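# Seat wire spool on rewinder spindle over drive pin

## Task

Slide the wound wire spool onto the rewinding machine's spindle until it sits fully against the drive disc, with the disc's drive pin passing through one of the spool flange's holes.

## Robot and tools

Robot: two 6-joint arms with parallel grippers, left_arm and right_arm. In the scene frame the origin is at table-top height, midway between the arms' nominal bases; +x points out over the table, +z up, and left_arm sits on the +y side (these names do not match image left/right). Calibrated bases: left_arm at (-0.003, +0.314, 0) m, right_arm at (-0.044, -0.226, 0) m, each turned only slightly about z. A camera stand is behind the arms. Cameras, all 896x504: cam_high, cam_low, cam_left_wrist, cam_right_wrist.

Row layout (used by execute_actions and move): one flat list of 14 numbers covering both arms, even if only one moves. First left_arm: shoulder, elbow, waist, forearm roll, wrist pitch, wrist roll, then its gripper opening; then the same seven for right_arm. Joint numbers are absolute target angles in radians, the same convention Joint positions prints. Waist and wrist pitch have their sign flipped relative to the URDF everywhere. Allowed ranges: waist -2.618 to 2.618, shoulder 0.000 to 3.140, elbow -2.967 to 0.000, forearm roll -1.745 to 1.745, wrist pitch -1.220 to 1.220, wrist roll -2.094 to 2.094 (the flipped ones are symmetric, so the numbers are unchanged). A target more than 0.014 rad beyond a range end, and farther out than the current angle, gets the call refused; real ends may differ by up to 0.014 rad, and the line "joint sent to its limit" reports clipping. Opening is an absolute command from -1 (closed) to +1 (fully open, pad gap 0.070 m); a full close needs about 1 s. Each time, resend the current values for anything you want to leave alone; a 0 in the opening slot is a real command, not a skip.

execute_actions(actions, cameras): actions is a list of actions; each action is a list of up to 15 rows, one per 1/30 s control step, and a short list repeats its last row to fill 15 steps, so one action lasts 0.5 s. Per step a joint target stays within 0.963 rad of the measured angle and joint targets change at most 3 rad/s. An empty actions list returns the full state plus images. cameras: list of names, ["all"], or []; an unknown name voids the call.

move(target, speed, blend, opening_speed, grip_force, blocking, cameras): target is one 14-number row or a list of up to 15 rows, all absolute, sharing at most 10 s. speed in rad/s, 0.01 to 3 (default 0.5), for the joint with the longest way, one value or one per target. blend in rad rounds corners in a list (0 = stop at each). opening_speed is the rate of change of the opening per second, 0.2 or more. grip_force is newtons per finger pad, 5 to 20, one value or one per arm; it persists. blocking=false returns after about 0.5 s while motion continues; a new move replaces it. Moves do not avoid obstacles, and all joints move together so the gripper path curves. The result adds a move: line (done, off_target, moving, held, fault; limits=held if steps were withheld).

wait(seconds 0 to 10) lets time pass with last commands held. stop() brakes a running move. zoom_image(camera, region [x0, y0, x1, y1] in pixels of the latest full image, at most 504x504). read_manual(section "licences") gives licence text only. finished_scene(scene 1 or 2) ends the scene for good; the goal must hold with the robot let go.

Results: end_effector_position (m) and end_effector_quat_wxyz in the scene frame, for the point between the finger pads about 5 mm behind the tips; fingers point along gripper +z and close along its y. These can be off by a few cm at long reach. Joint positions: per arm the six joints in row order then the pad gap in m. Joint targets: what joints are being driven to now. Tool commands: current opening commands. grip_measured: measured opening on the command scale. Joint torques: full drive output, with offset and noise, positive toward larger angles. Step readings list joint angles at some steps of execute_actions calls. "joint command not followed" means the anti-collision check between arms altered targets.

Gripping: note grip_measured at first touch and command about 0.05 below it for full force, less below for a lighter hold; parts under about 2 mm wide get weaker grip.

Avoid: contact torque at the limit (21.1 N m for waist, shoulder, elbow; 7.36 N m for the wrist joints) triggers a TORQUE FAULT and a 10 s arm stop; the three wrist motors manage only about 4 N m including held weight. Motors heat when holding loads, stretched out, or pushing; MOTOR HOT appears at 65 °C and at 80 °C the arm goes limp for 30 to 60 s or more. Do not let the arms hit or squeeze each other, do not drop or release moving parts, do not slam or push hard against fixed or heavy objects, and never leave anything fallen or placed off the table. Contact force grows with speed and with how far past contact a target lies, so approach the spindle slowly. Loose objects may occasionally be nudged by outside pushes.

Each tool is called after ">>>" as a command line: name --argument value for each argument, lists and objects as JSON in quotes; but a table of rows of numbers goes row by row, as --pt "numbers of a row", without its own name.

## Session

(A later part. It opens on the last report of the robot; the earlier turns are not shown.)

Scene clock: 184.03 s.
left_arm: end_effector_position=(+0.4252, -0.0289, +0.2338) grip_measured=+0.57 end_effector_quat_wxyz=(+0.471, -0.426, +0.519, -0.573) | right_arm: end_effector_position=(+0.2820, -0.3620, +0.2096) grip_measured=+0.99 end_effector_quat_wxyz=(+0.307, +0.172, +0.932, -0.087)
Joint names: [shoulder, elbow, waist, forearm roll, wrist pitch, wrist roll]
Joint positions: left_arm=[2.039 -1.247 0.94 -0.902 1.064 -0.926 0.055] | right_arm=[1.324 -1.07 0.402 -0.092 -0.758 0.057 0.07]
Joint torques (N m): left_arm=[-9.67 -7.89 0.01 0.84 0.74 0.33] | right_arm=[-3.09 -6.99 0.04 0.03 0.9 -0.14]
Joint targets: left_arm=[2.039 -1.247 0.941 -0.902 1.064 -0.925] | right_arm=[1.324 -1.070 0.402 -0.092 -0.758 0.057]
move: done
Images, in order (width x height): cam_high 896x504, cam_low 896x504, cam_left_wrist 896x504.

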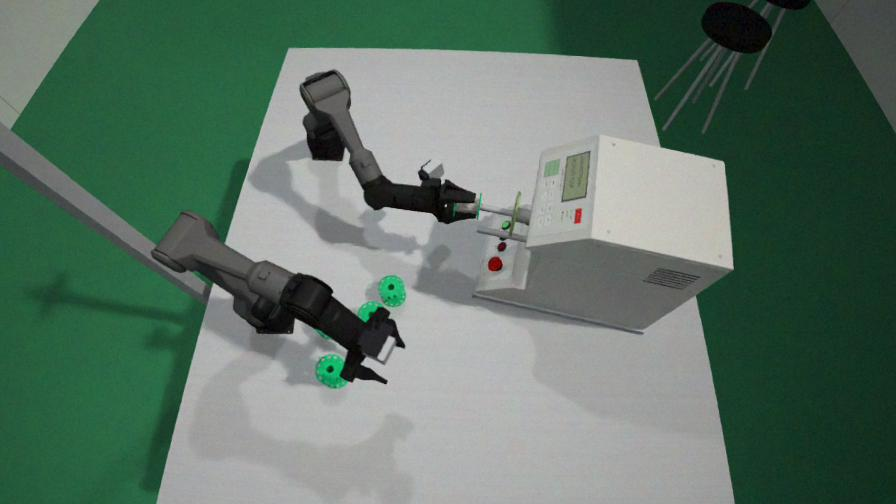

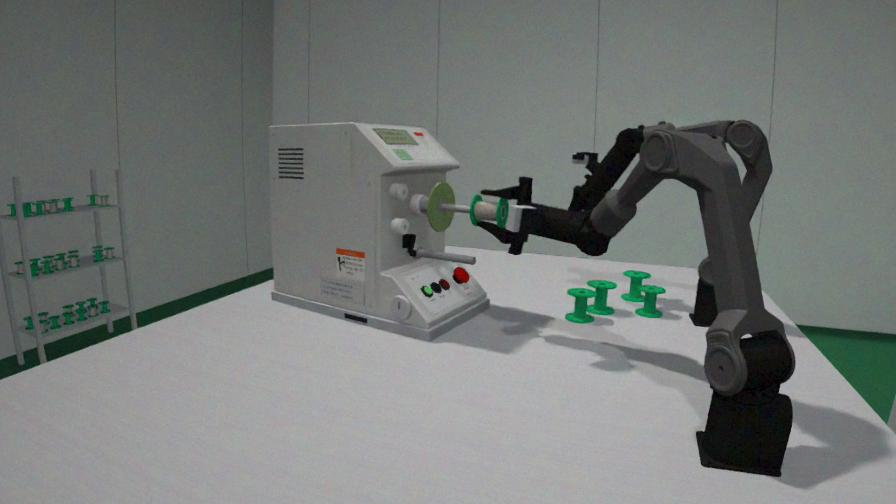

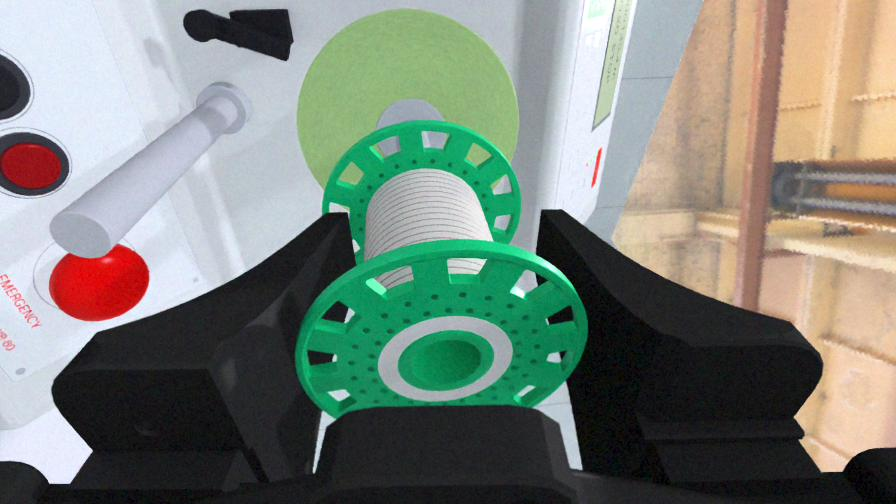

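>>> move --target '[2.068, -1.298, 0.9146, -0.889, 1.035, -0.919, 0.3, 1.324, -1.07, 0.402, -0.092, -0.758, 0.057, 1]' --speed 0.06 --cameras '["cam_left_wrist","cam_low","cam_high"]'

>>> zoom_image --camera "cam_low" --region '[430, 180, 530, 250]'

>>> zoom_image --camera "cam_high" --region '[430, 180, 530, 250]'

Scene clock: 186.23 s.
left_arm: end_effector_position=(+0.4320, -0.0364, +0.2332) grip_measured=+0.55 end_effector_quat_wxyz=(+0.467, -0.423, +0.522, -0.575) | right_arm: end_effector_position=(+0.2820, -0.3620, +0.2096) grip_measured=+0.99 end_effector_quat_wxyz=(+0.307, +0.172, +0.932, -0.087)
Joint names: [shoulder, elbow, waist, forearm roll, wrist pitch, wrist roll]
Joint positions: left_arm=[2.063 -1.289 0.932 -0.892 1.04 -0.919 0.054] | right_arm=[1.324 -1.07 0.402 -0.092 -0.758 0.057 0.07]
Joint torques (N m): left_arm=[2.63 -26.93 -17.94 3.9 -2.81 -0.11] | right_arm=[-3.07 -7 -0.02 0.02 0.91 -0.14]
Joint targets: left_arm=[2.068 -1.298 0.915 -0.889 1.035 -0.919] | right_arm=[1.324 -1.070 0.402 -0.092 -0.758 0.057]
move: off_target (left_arm); left_arm: the waist is farthest, 0.017 rad from its target
Images, in order (width x height): cam_high 896x504, cam_low 896x504, cam_left_wrist 896x504.

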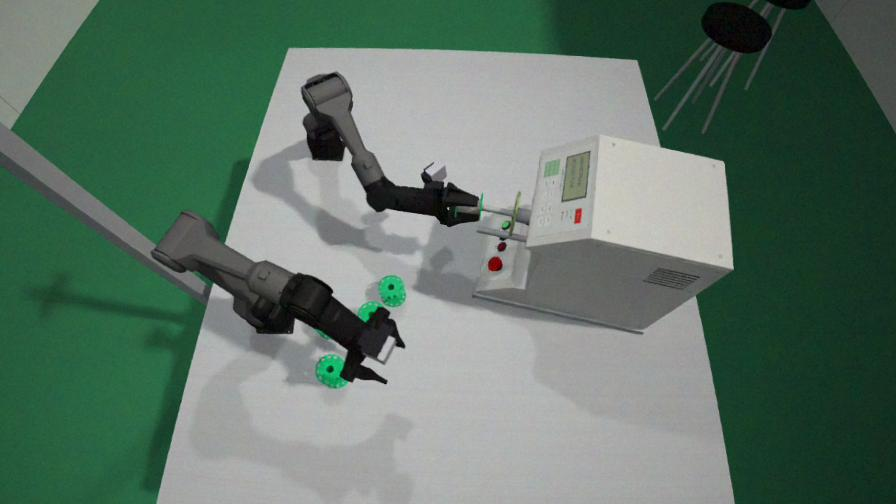

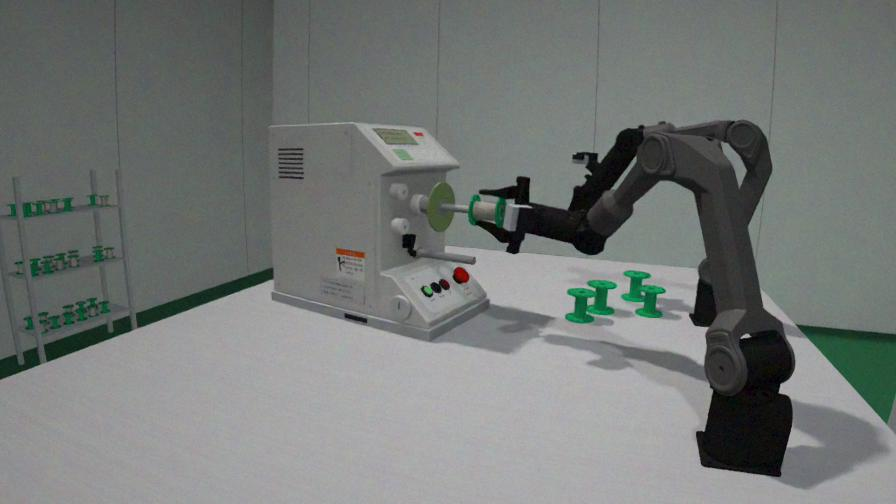

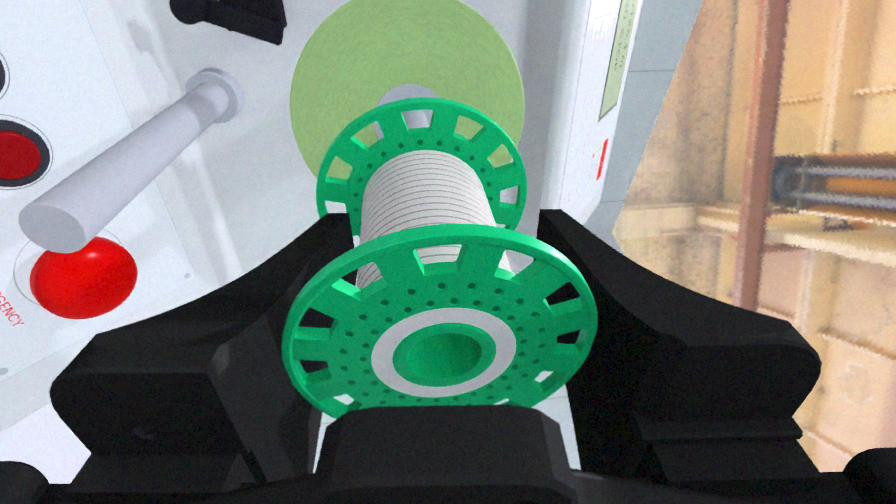

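Scaled by 5.040 from the camera's 896x504 image, which has a finer 1280x720 frame.

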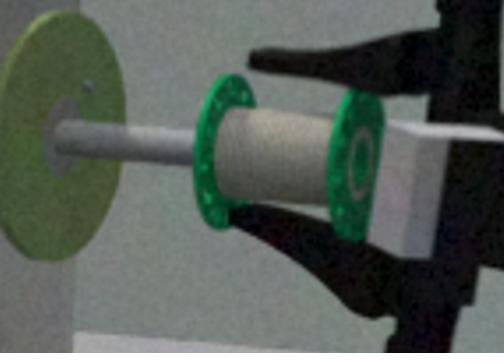

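Scaled by 5.040 from the camera's 896x504 image, which has a finer 1280x720 frame.

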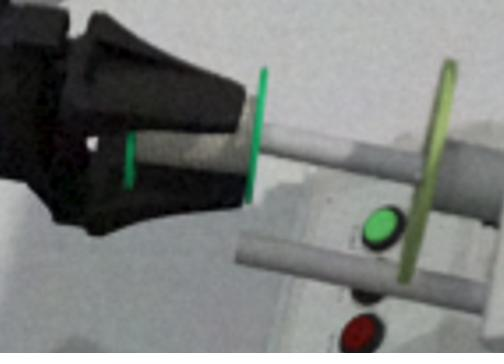

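>>> move --target '[2.0387, -1.2465, 0.9407, -0.9024, 1.0643, -0.9253, 0.3, 1.324, -1.07, 0.402, -0.092, -0.758, 0.057, 1]' --speed 0.1 --cameras '["cam_left_wrist","cam_low","cam_high"]'

>>> zoom_image --camera "cam_left_wrist" --region '[290, 80, 590, 420]'

>>> zoom_image --camera "cam_low" --region '[430, 180, 530, 250]'

>>> zoom_image --camera "cam_high" --region '[430, 180, 530, 250]'

Scene clock: 188.97 s.
left_arm: end_effector_position=(+0.4254, -0.0282, +0.2317) grip_measured=+0.57 end_effector_quat_wxyz=(+0.471, -0.426, +0.520, -0.570) | right_arm: end_effector_position=(+0.2820, -0.3620, +0.2096) grip_measured=+0.99 end_effector_quat_wxyz=(+0.307, +0.172, +0.932, -0.087)
Joint names: [shoulder, elbow, waist, forearm roll, wrist pitch, wrist roll]
Joint positions: left_arm=[2.04 -1.243 0.94 -0.903 1.065 -0.925 0.055] | right_arm=[1.324 -1.07 0.402 -0.092 -0.758 0.057 0.07]
Joint torques (N m): left_arm=[-10.88 -8.1 2 0.95 0.51 0.07] | right_arm=[-3.08 -6.99 0.04 0.02 0.91 -0.14]
Joint targets: left_arm=[2.039 -1.247 0.941 -0.902 1.064 -0.925] | right_arm=[1.324 -1.070 0.402 -0.092 -0.758 0.057]
move: done
Images, in order (width x height): cam_high 896x504, cam_low 896x504, cam_left_wrist 896x504.

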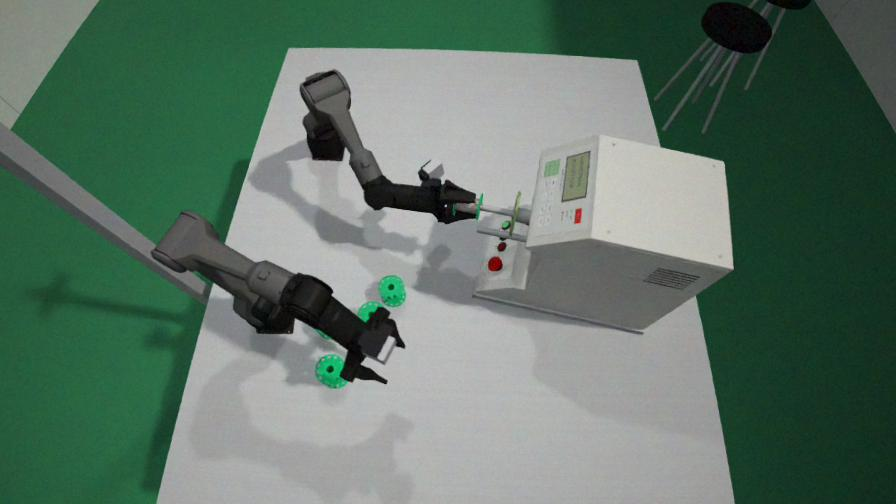

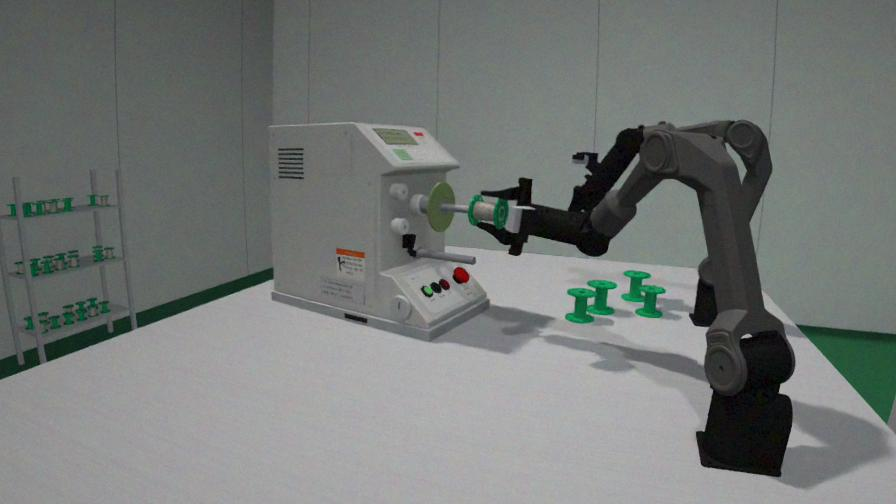

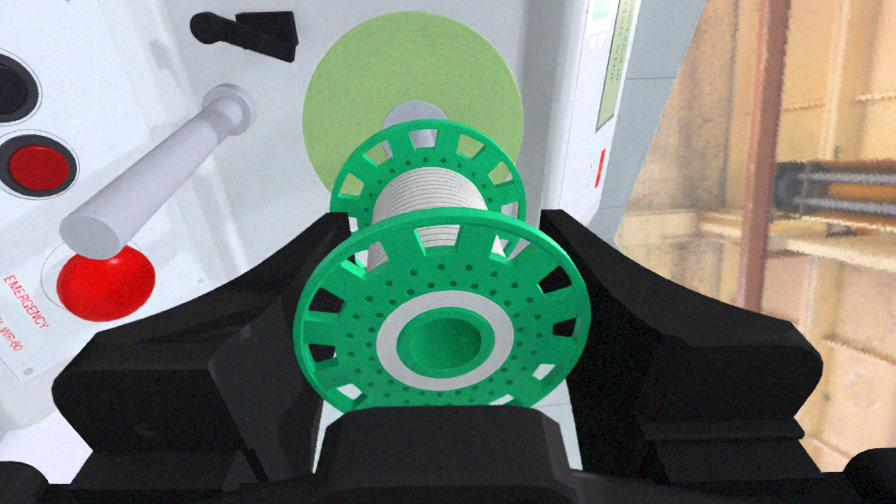

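Scaled by 1.482 from the camera's 896x504 image, which has a finer 1280x720 frame.

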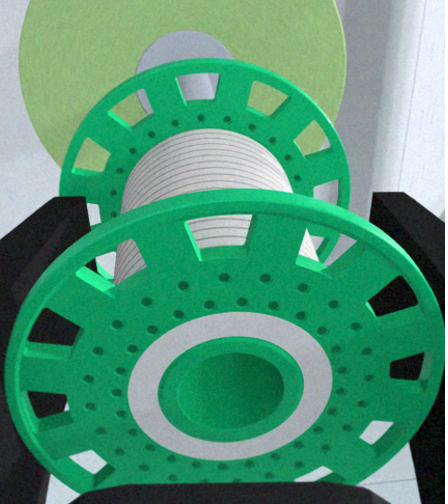

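Scaled by 5.040 from the camera's 896x504 image, which has a finer 1280x720 frame.

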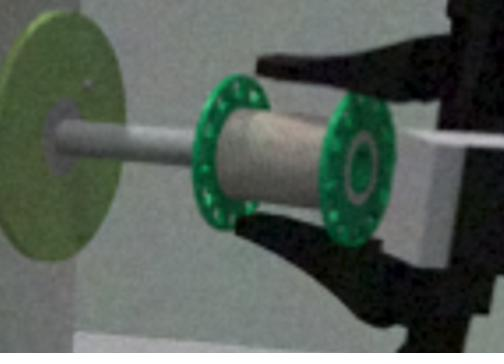

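Scaled by 5.040 from the camera's 896x504 image, which has a finer 1280x720 frame.

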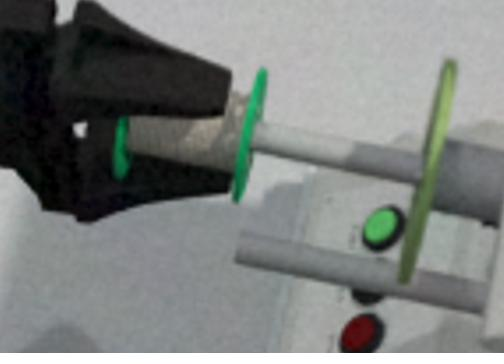

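>>> zoom_image --camera "cam_left_wrist" --region '[370, 280, 530, 410]'

Scaled by 3.150 from the camera's 896x504 image, which has a finer 1280x720 frame.

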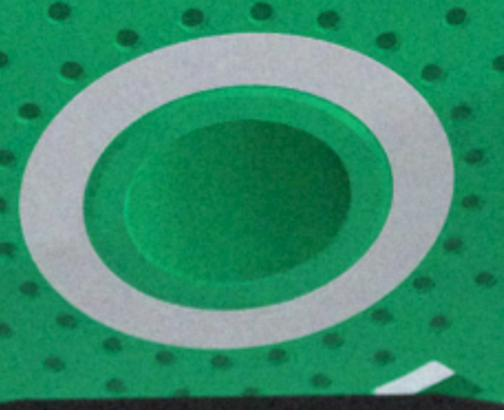

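>>> move --target '[2.0387, -1.2465, 0.9407, -0.9024, 1.0643, -0.9253, 0.68, 1.324, -1.07, 0.402, -0.092, -0.758, 0.057, 1]' --speed 0.1 --opening_speed 0.2 --cameras '["cam_left_wrist","cam_low","cam_high"]'

>>> zoom_image --camera "cam_left_wrist" --region '[290, 80, 590, 420]'

>>> zoom_image --camera "cam_low" --region '[430, 180, 530, 250]'

>>> zoom_image --camera "cam_high" --region '[430, 180, 530, 250]'

Scene clock: 203.70 s.
left_arm: end_effector_position=(+0.4251, -0.0288, +0.2339) grip_measured=+0.68 end_effector_quat_wxyz=(+0.471, -0.426, +0.519, -0.572) | right_arm: end_effector_position=(+0.2820, -0.3620, +0.2096) grip_measured=+0.99 end_effector_quat_wxyz=(+0.307, +0.172, +0.932, -0.087)
Joint names: [shoulder, elbow, waist, forearm roll, wrist pitch, wrist roll]
Joint positions: left_arm=[2.038 -1.246 0.941 -0.902 1.065 -0.925 0.059] | right_arm=[1.324 -1.07 0.402 -0.092 -0.758 0.057 0.07]
Joint torques (N m): left_arm=[-9.8 -7.21 0.09 0.53 0.53 -0.02] | right_arm=[-3.02 -7.01 0 0.01 0.9 -0.14]
Motor temperatures (°C): left_arm=[35 33 34 37 37 29] | right_arm=[38 33 29 33 38 28]
Joint targets: left_arm=[2.039 -1.247 0.941 -0.902 1.064 -0.925] | right_arm=[1.324 -1.070 0.402 -0.092 -0.758 0.057]
move: done
Images, in order (width x height): cam_high 896x504, cam_low 896x504, cam_left_wrist 896x504.

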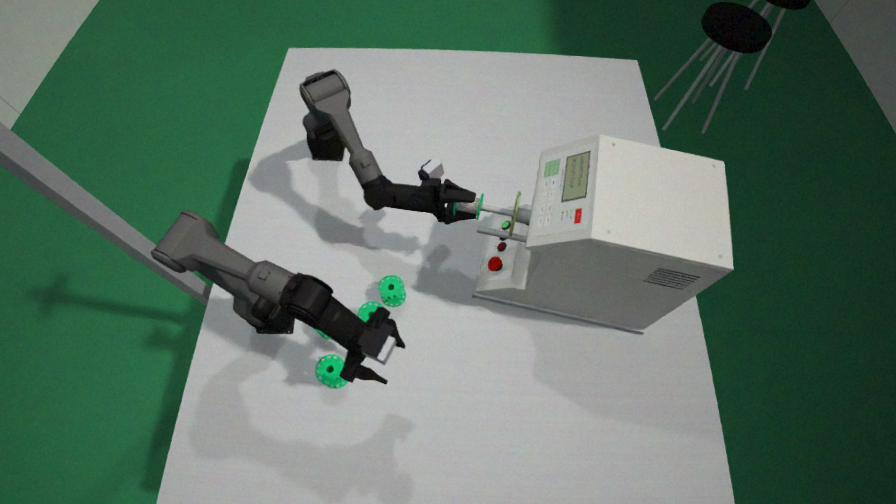

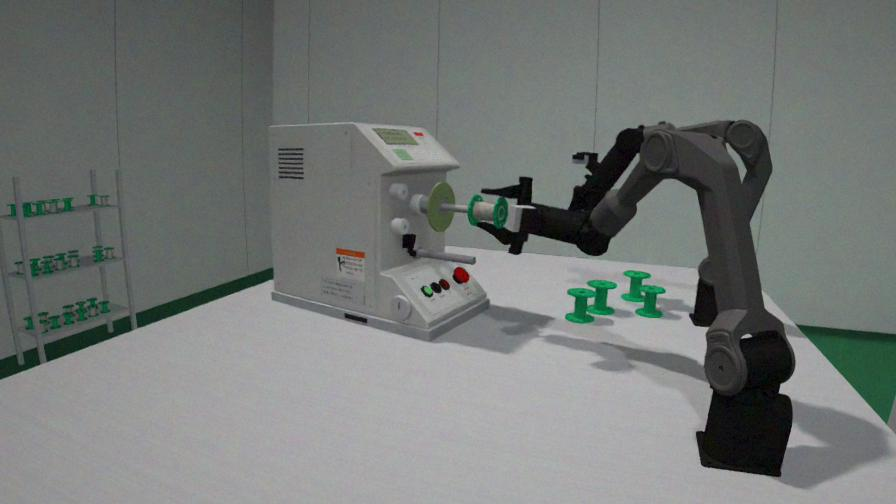

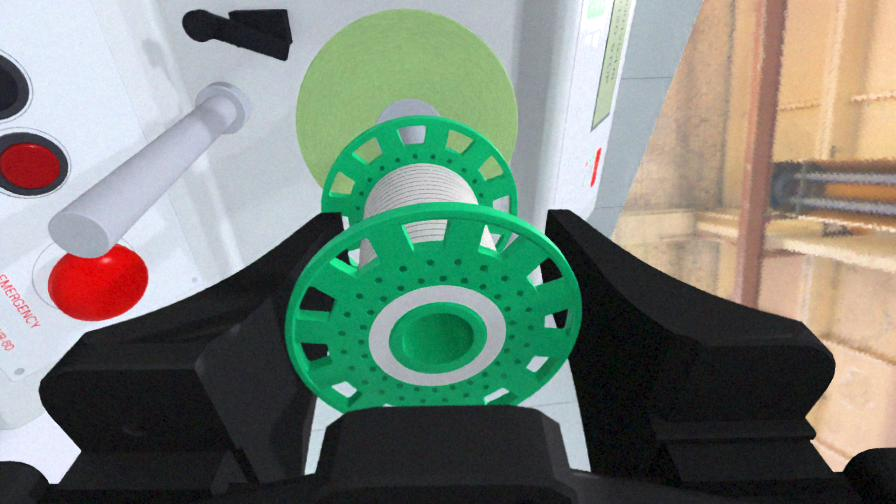

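Scaled by 1.482 from the camera's 896x504 image, which has a finer 1280x720 frame.

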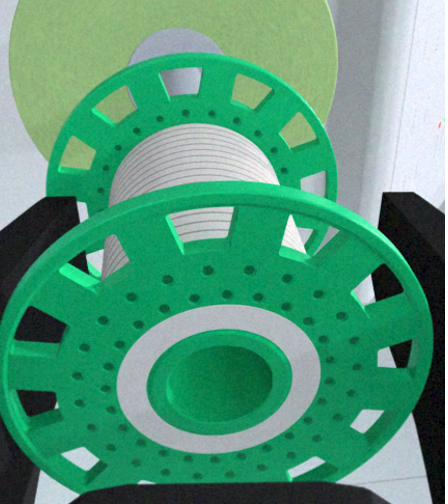

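Scaled by 5.040 from the camera's 896x504 image, which has a finer 1280x720 frame.

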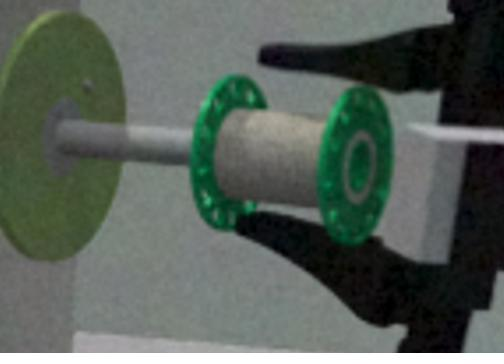

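Scaled by 5.040 from the camera's 896x504 image, which has a finer 1280x720 frame.

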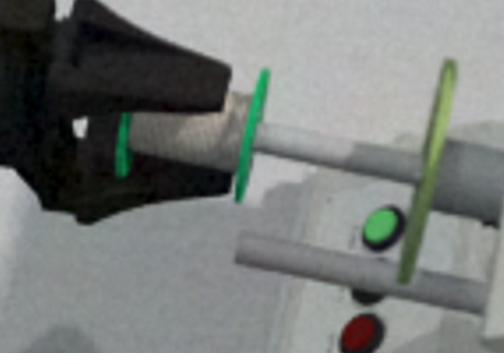

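>>> move --target '[2.001, -1.266, 0.9424, -1.008, 0.957, -0.831, 0.72, 1.324, -1.07, 0.402, -0.092, -0.758, 0.057, 1]' --speed 0.06 --opening_speed 0.2 --cameras '["cam_left_wrist","cam_low","cam_high"]'

>>> zoom_image --camera "cam_left_wrist" --region '[290, 80, 590, 420]'

>>> zoom_image --camera "cam_low" --region '[430, 180, 530, 250]'

>>> zoom_image --camera "cam_high" --region '[430, 180, 530, 250]'

Scene clock: 209.23 s.
left_arm: end_effector_position=(+0.4252, -0.0286, +0.2297) grip_measured=+0.72 end_effector_quat_wxyz=(+0.449, -0.449, +0.546, -0.546) | right_arm: end_effector_position=(+0.2820, -0.3620, +0.2096) grip_measured=+0.99 end_effector_quat_wxyz=(+0.307, +0.172, +0.932, -0.087)
Joint names: [shoulder, elbow, waist, forearm roll, wrist pitch, wrist roll]
Joint positions: left_arm=[2.001 -1.266 0.942 -1.008 0.957 -0.831 0.06] | right_arm=[1.324 -1.07 0.402 -0.092 -0.758 0.057 0.07]
Joint torques (N m): left_arm=[-10.15 -7.57 1.27 0.72 0.61 0.15] | right_arm=[-3.04 -7.04 0.03 0.01 0.9 -0.14]
Joint targets: left_arm=[2.001 -1.266 0.942 -1.008 0.957 -0.831] | right_arm=[1.324 -1.070 0.402 -0.092 -0.758 0.057]
move: done
Images, in order (width x height): cam_high 896x504, cam_low 896x504, cam_left_wrist 896x504.

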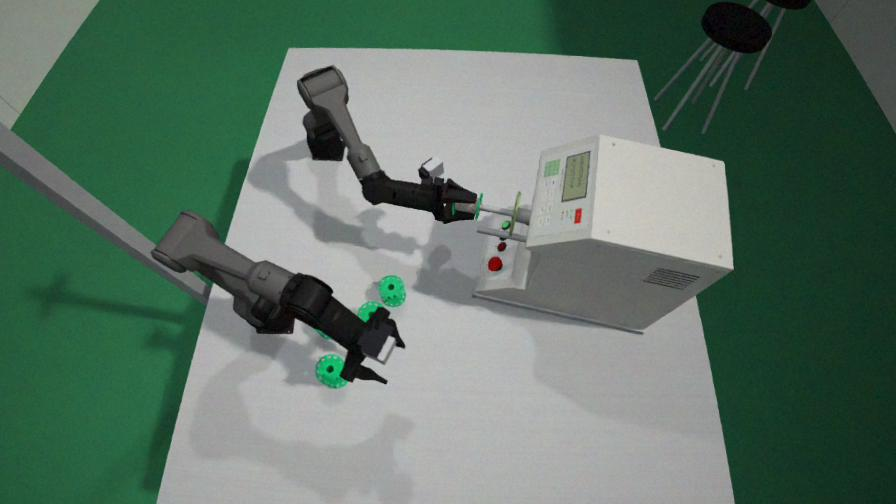

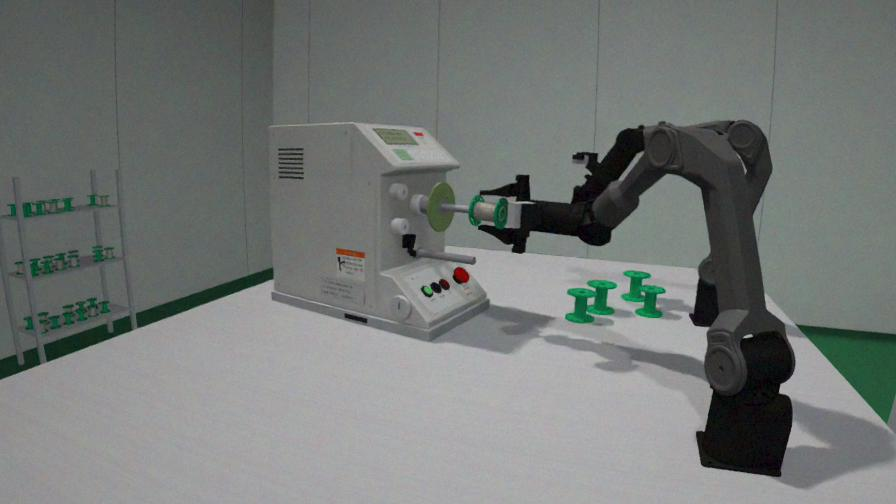

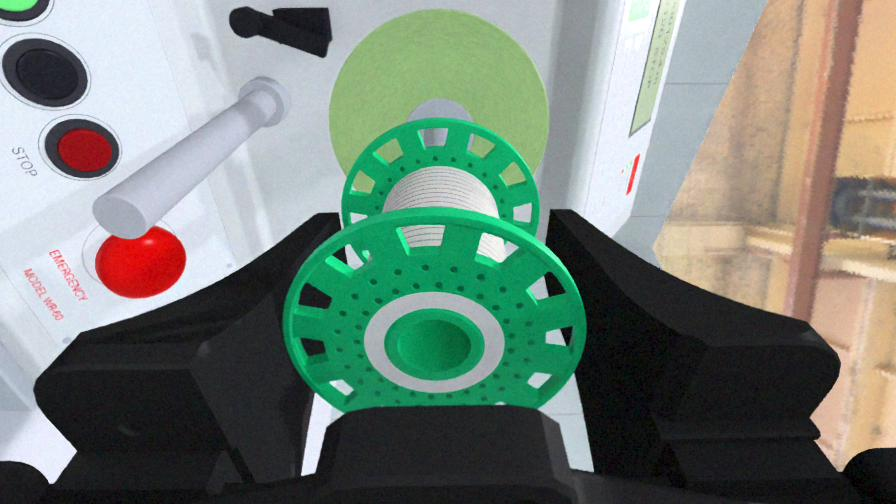

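Scaled by 1.482 from the camera's 896x504 image, which has a finer 1280x720 frame.

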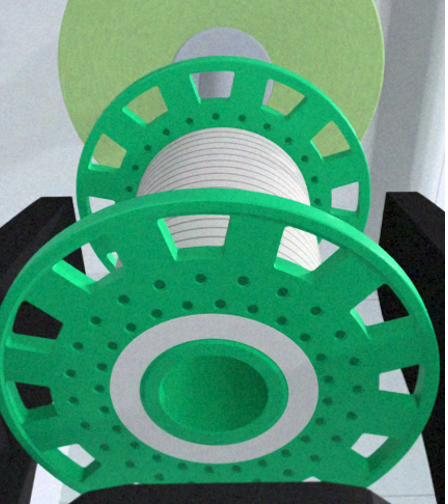

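Scaled by 5.040 from the camera's 896x504 image, which has a finer 1280x720 frame.

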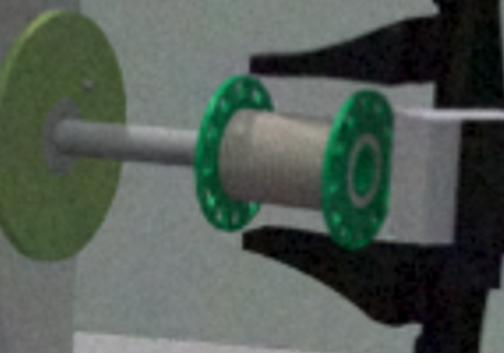

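Scaled by 5.040 from the camera's 896x504 image, which has a finer 1280x720 frame.

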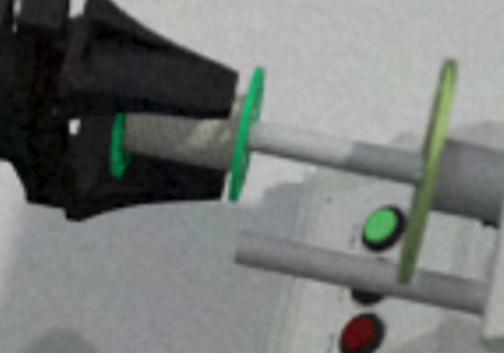

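>>> move --target '[2.0457, -1.344, 0.9068, -0.9967, 0.9143, -0.8153, 0.72, 1.324, -1.07, 0.402, -0.092, -0.758, 0.057, 1]' --speed 0.08 --cameras '["cam_left_wrist","cam_low","cam_high"]'

>>> zoom_image --camera "cam_low" --region '[430, 180, 530, 250]'

>>> zoom_image --camera "cam_high" --region '[430, 180, 530, 250]'

Scene clock: 213.87 s.
left_arm: end_effector_position=(+0.4435, -0.0337, +0.2301) grip_measured=+0.72 end_effector_quat_wxyz=(+0.448, -0.449, +0.547, -0.547) | right_arm: end_effector_position=(+0.2820, -0.3620, +0.2096) grip_measured=+0.99 end_effector_quat_wxyz=(+0.307, +0.172, +0.932, -0.087)
Joint names: [shoulder, elbow, waist, forearm roll, wrist pitch, wrist roll]
Joint positions: left_arm=[2.044 -1.343 0.91 -0.998 0.915 -0.815 0.06] | right_arm=[1.324 -1.07 0.402 -0.092 -0.758 0.057 0.07]
Joint torques (N m): left_arm=[-7.9 -10.26 -3.71 1.06 0.52 0.23] | right_arm=[-3.02 -7.02 -0.01 0.01 0.9 -0.14]
Joint targets: left_arm=[2.046 -1.344 0.907 -0.997 0.914 -0.815] | right_arm=[1.324 -1.070 0.402 -0.092 -0.758 0.057]
move: done
Images, in order (width x height): cam_high 896x504, cam_low 896x504, cam_left_wrist 896x504.

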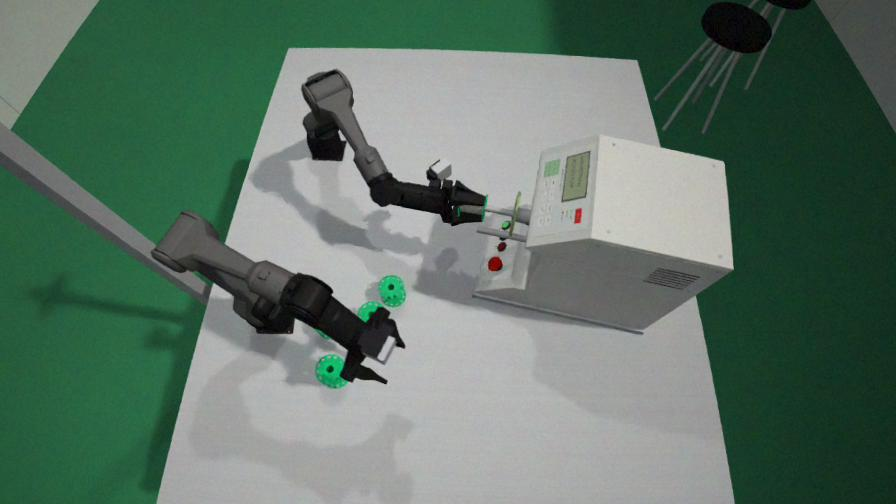

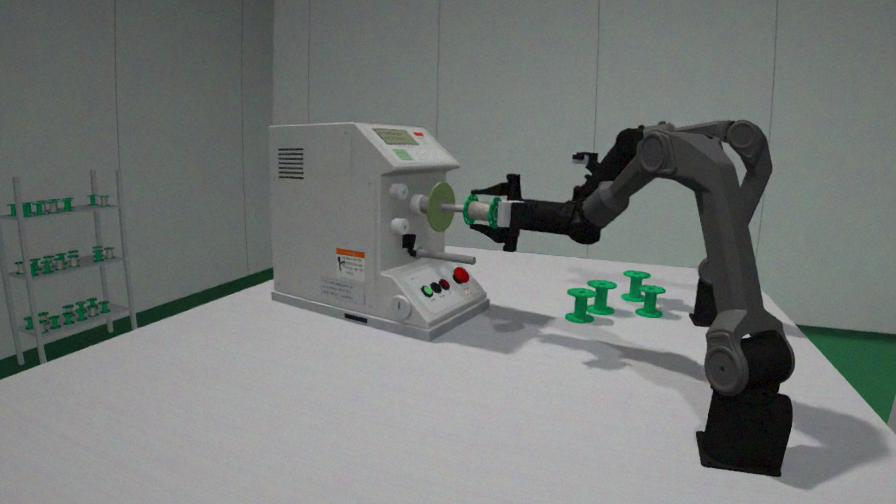

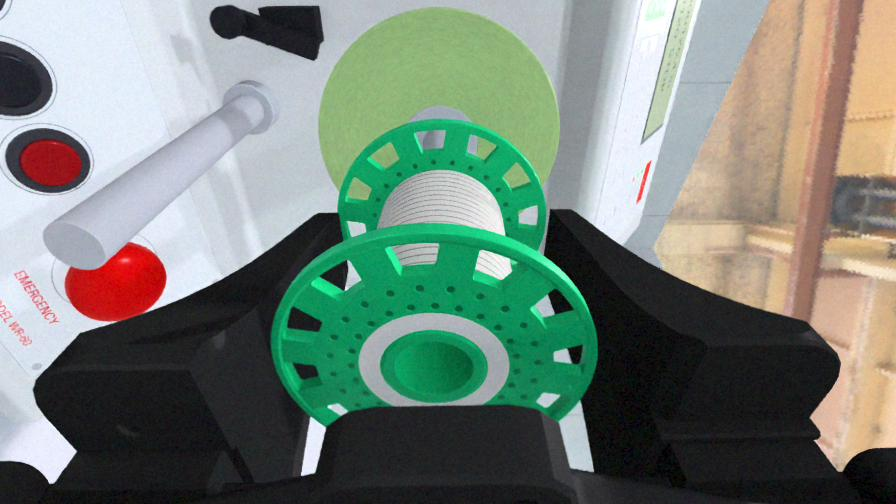

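Scaled by 5.040 from the camera's 896x504 image, which has a finer 1280x720 frame.

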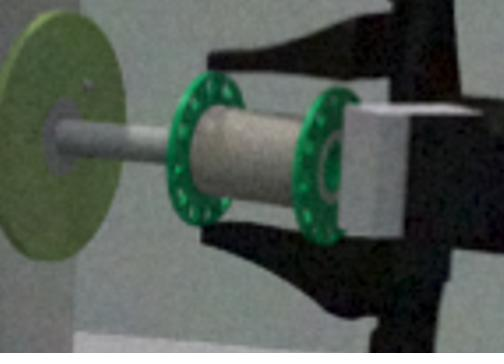

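Scaled by 5.040 from the camera's 896x504 image, which has a finer 1280x720 frame.

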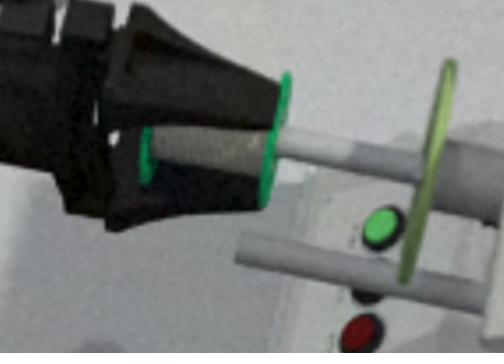

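>>> move --target '[2.068, -1.383, 0.889, -0.991, 0.893, -0.8075, 0.72, 1.324, -1.07, 0.402, -0.092, -0.758, 0.057, 1]' --speed 0.06 --cameras '["cam_left_wrist","cam_low","cam_high"]'

>>> zoom_image --camera "cam_low" --region '[430, 180, 530, 250]'

>>> zoom_image --camera "cam_high" --region '[430, 180, 530, 250]'

Scene clock: 215.63 s.
left_arm: end_effector_position=(+0.4547, -0.0342, +0.2298) grip_measured=+0.72 end_effector_quat_wxyz=(+0.449, -0.450, +0.546, -0.546) | right_arm: end_effector_position=(+0.2820, -0.3620, +0.2096) grip_measured=+0.99 end_effector_quat_wxyz=(+0.307, +0.172, +0.932, -0.087)
Joint names: [shoulder, elbow, waist, forearm roll, wrist pitch, wrist roll]
Joint positions: left_arm=[2.068 -1.383 0.888 -0.991 0.893 -0.808 0.06] | right_arm=[1.324 -1.07 0.402 -0.092 -0.758 0.057 0.07]
Joint torques (N m): left_arm=[-10.89 -8.76 0.4 0.99 0.77 0.31] | right_arm=[-3.06 -6.97 -0.02 0.01 0.9 -0.14]
Joint targets: left_arm=[2.068 -1.383 0.889 -0.991 0.893 -0.807] | right_arm=[1.324 -1.070 0.402 -0.092 -0.758 0.057]
move: done
Images, in order (width x height): cam_high 896x504, cam_low 896x504, cam_left_wrist 896x504.

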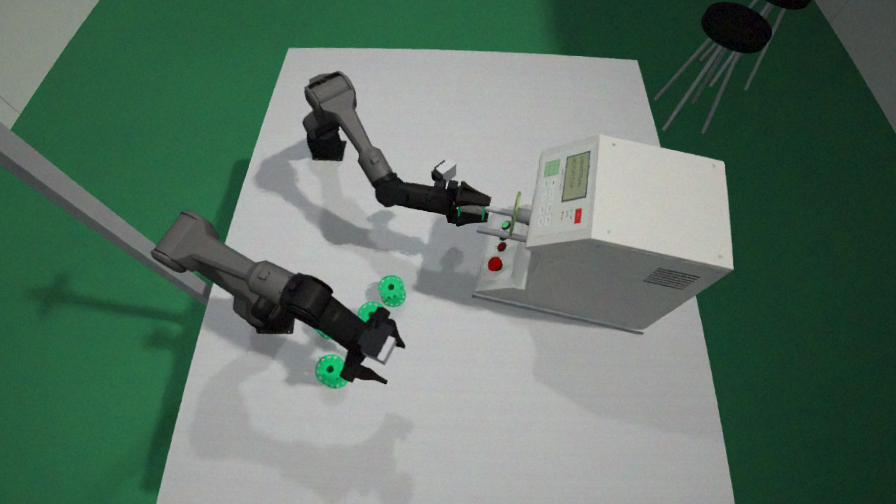

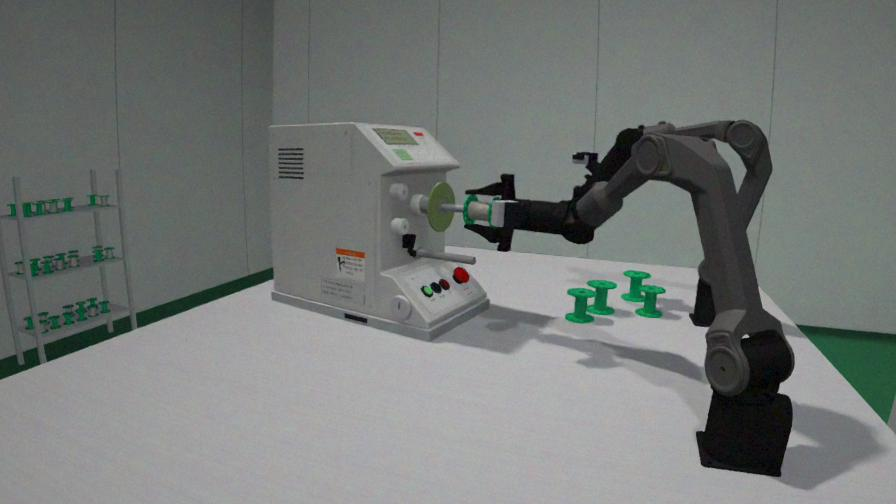

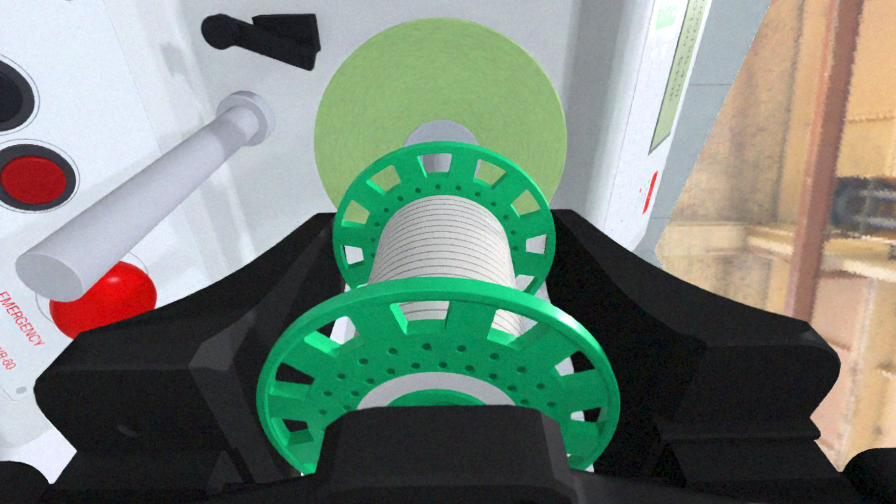

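Scaled by 5.040 from the camera's 896x504 image, which has a finer 1280x720 frame.

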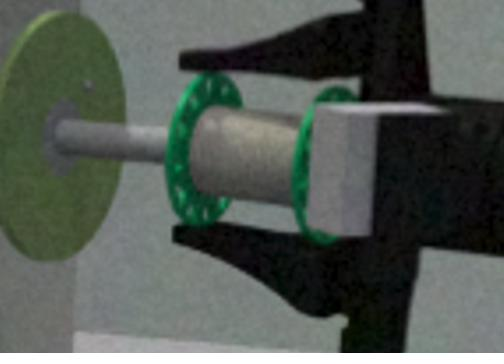

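Scaled by 5.040 from the camera's 896x504 image, which has a finer 1280x720 frame.

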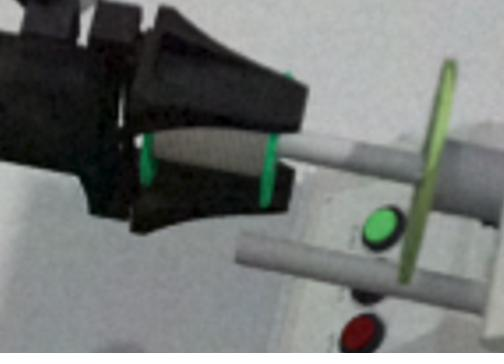

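>>> move --target '[2.1048, -1.4485, 0.865, -0.9895, 0.8605, -0.79, 0.72, 1.324, -1.07, 0.402, -0.092, -0.758, 0.057, 1]' --speed 0.06 --cameras '["cam_left_wrist","cam_low","cam_high"]'

>>> zoom_image --camera "cam_low" --region '[430, 180, 530, 250]'

>>> zoom_image --camera "cam_high" --region '[430, 180, 530, 250]'

Scene clock: 218.53 s.
left_arm: end_effector_position=(+0.4693, -0.0377, +0.2300) grip_measured=+0.72 end_effector_quat_wxyz=(+0.449, -0.449, +0.546, -0.546) | right_arm: end_effector_position=(+0.2820, -0.3620, +0.2096) grip_measured=+0.99 end_effector_quat_wxyz=(+0.307, +0.172, +0.932, -0.087)
Joint names: [shoulder, elbow, waist, forearm roll, wrist pitch, wrist roll]
Joint positions: left_arm=[2.105 -1.449 0.865 -0.989 0.861 -0.79 0.06] | right_arm=[1.324 -1.07 0.402 -0.092 -0.758 0.057 0.07]
Joint torques (N m): left_arm=[-11.32 -9.23 -1.06 0.95 0.86 0.3] | right_arm=[-3.05 -6.98 -0.02 0 0.9 -0.14]
Joint targets: left_arm=[2.105 -1.448 0.865 -0.990 0.861 -0.790] | right_arm=[1.324 -1.070 0.402 -0.092 -0.758 0.057]
move: done
Images, in order (width x height): cam_high 896x504, cam_low 896x504, cam_left_wrist 896x504.

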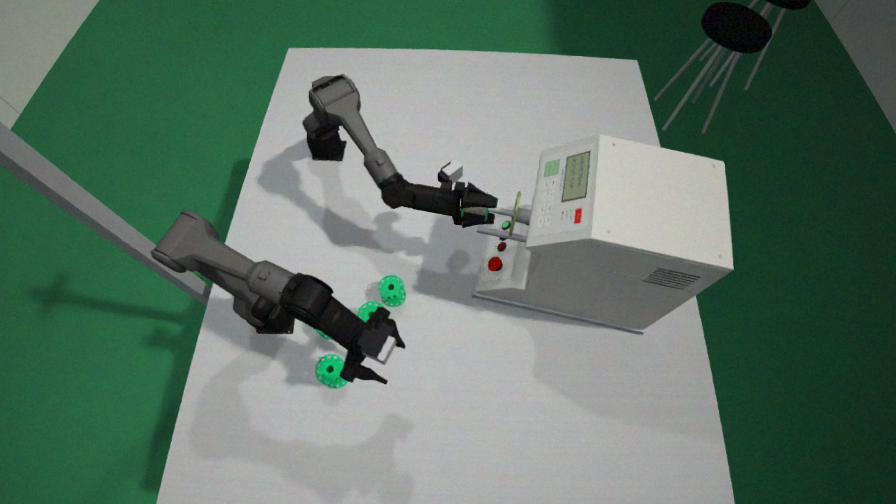

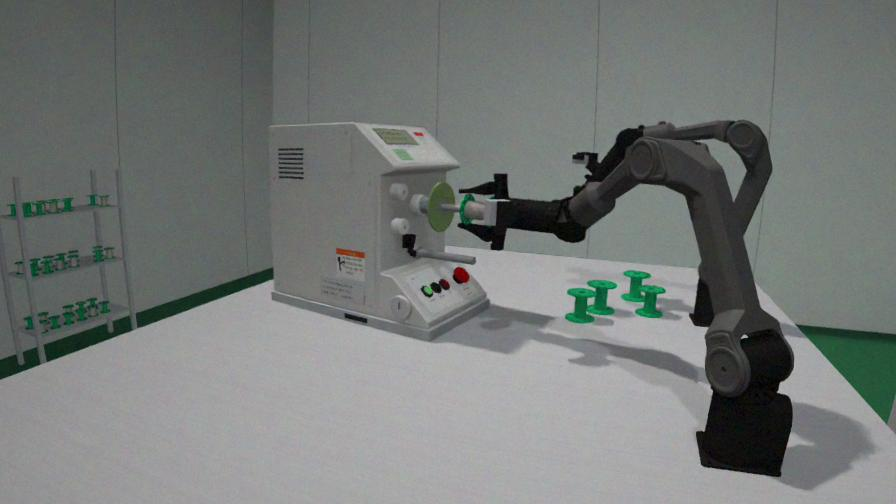

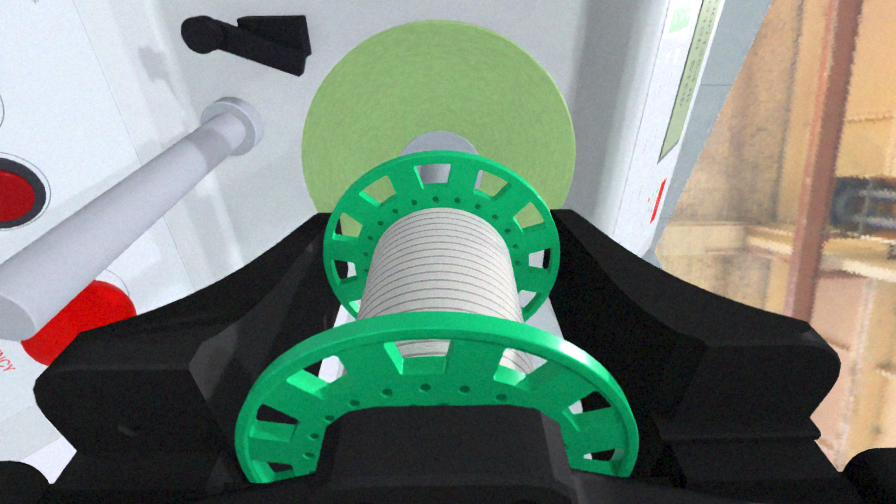

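Scaled by 5.040 from the camera's 896x504 image, which has a finer 1280x720 frame.

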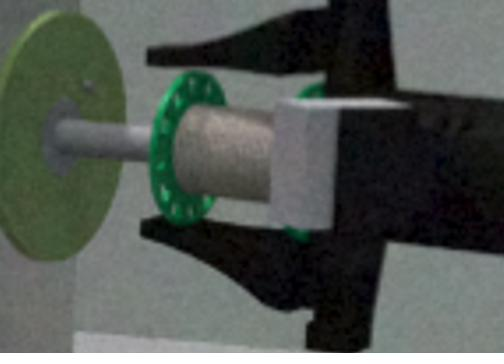

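Scaled by 5.040 from the camera's 896x504 image, which has a finer 1280x720 frame.

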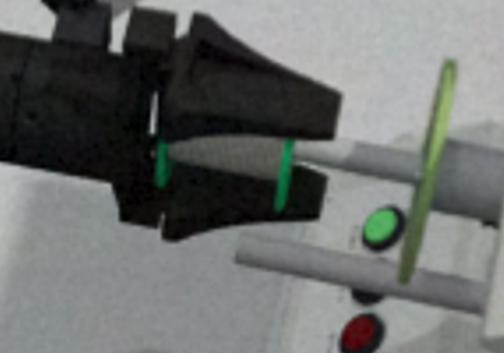

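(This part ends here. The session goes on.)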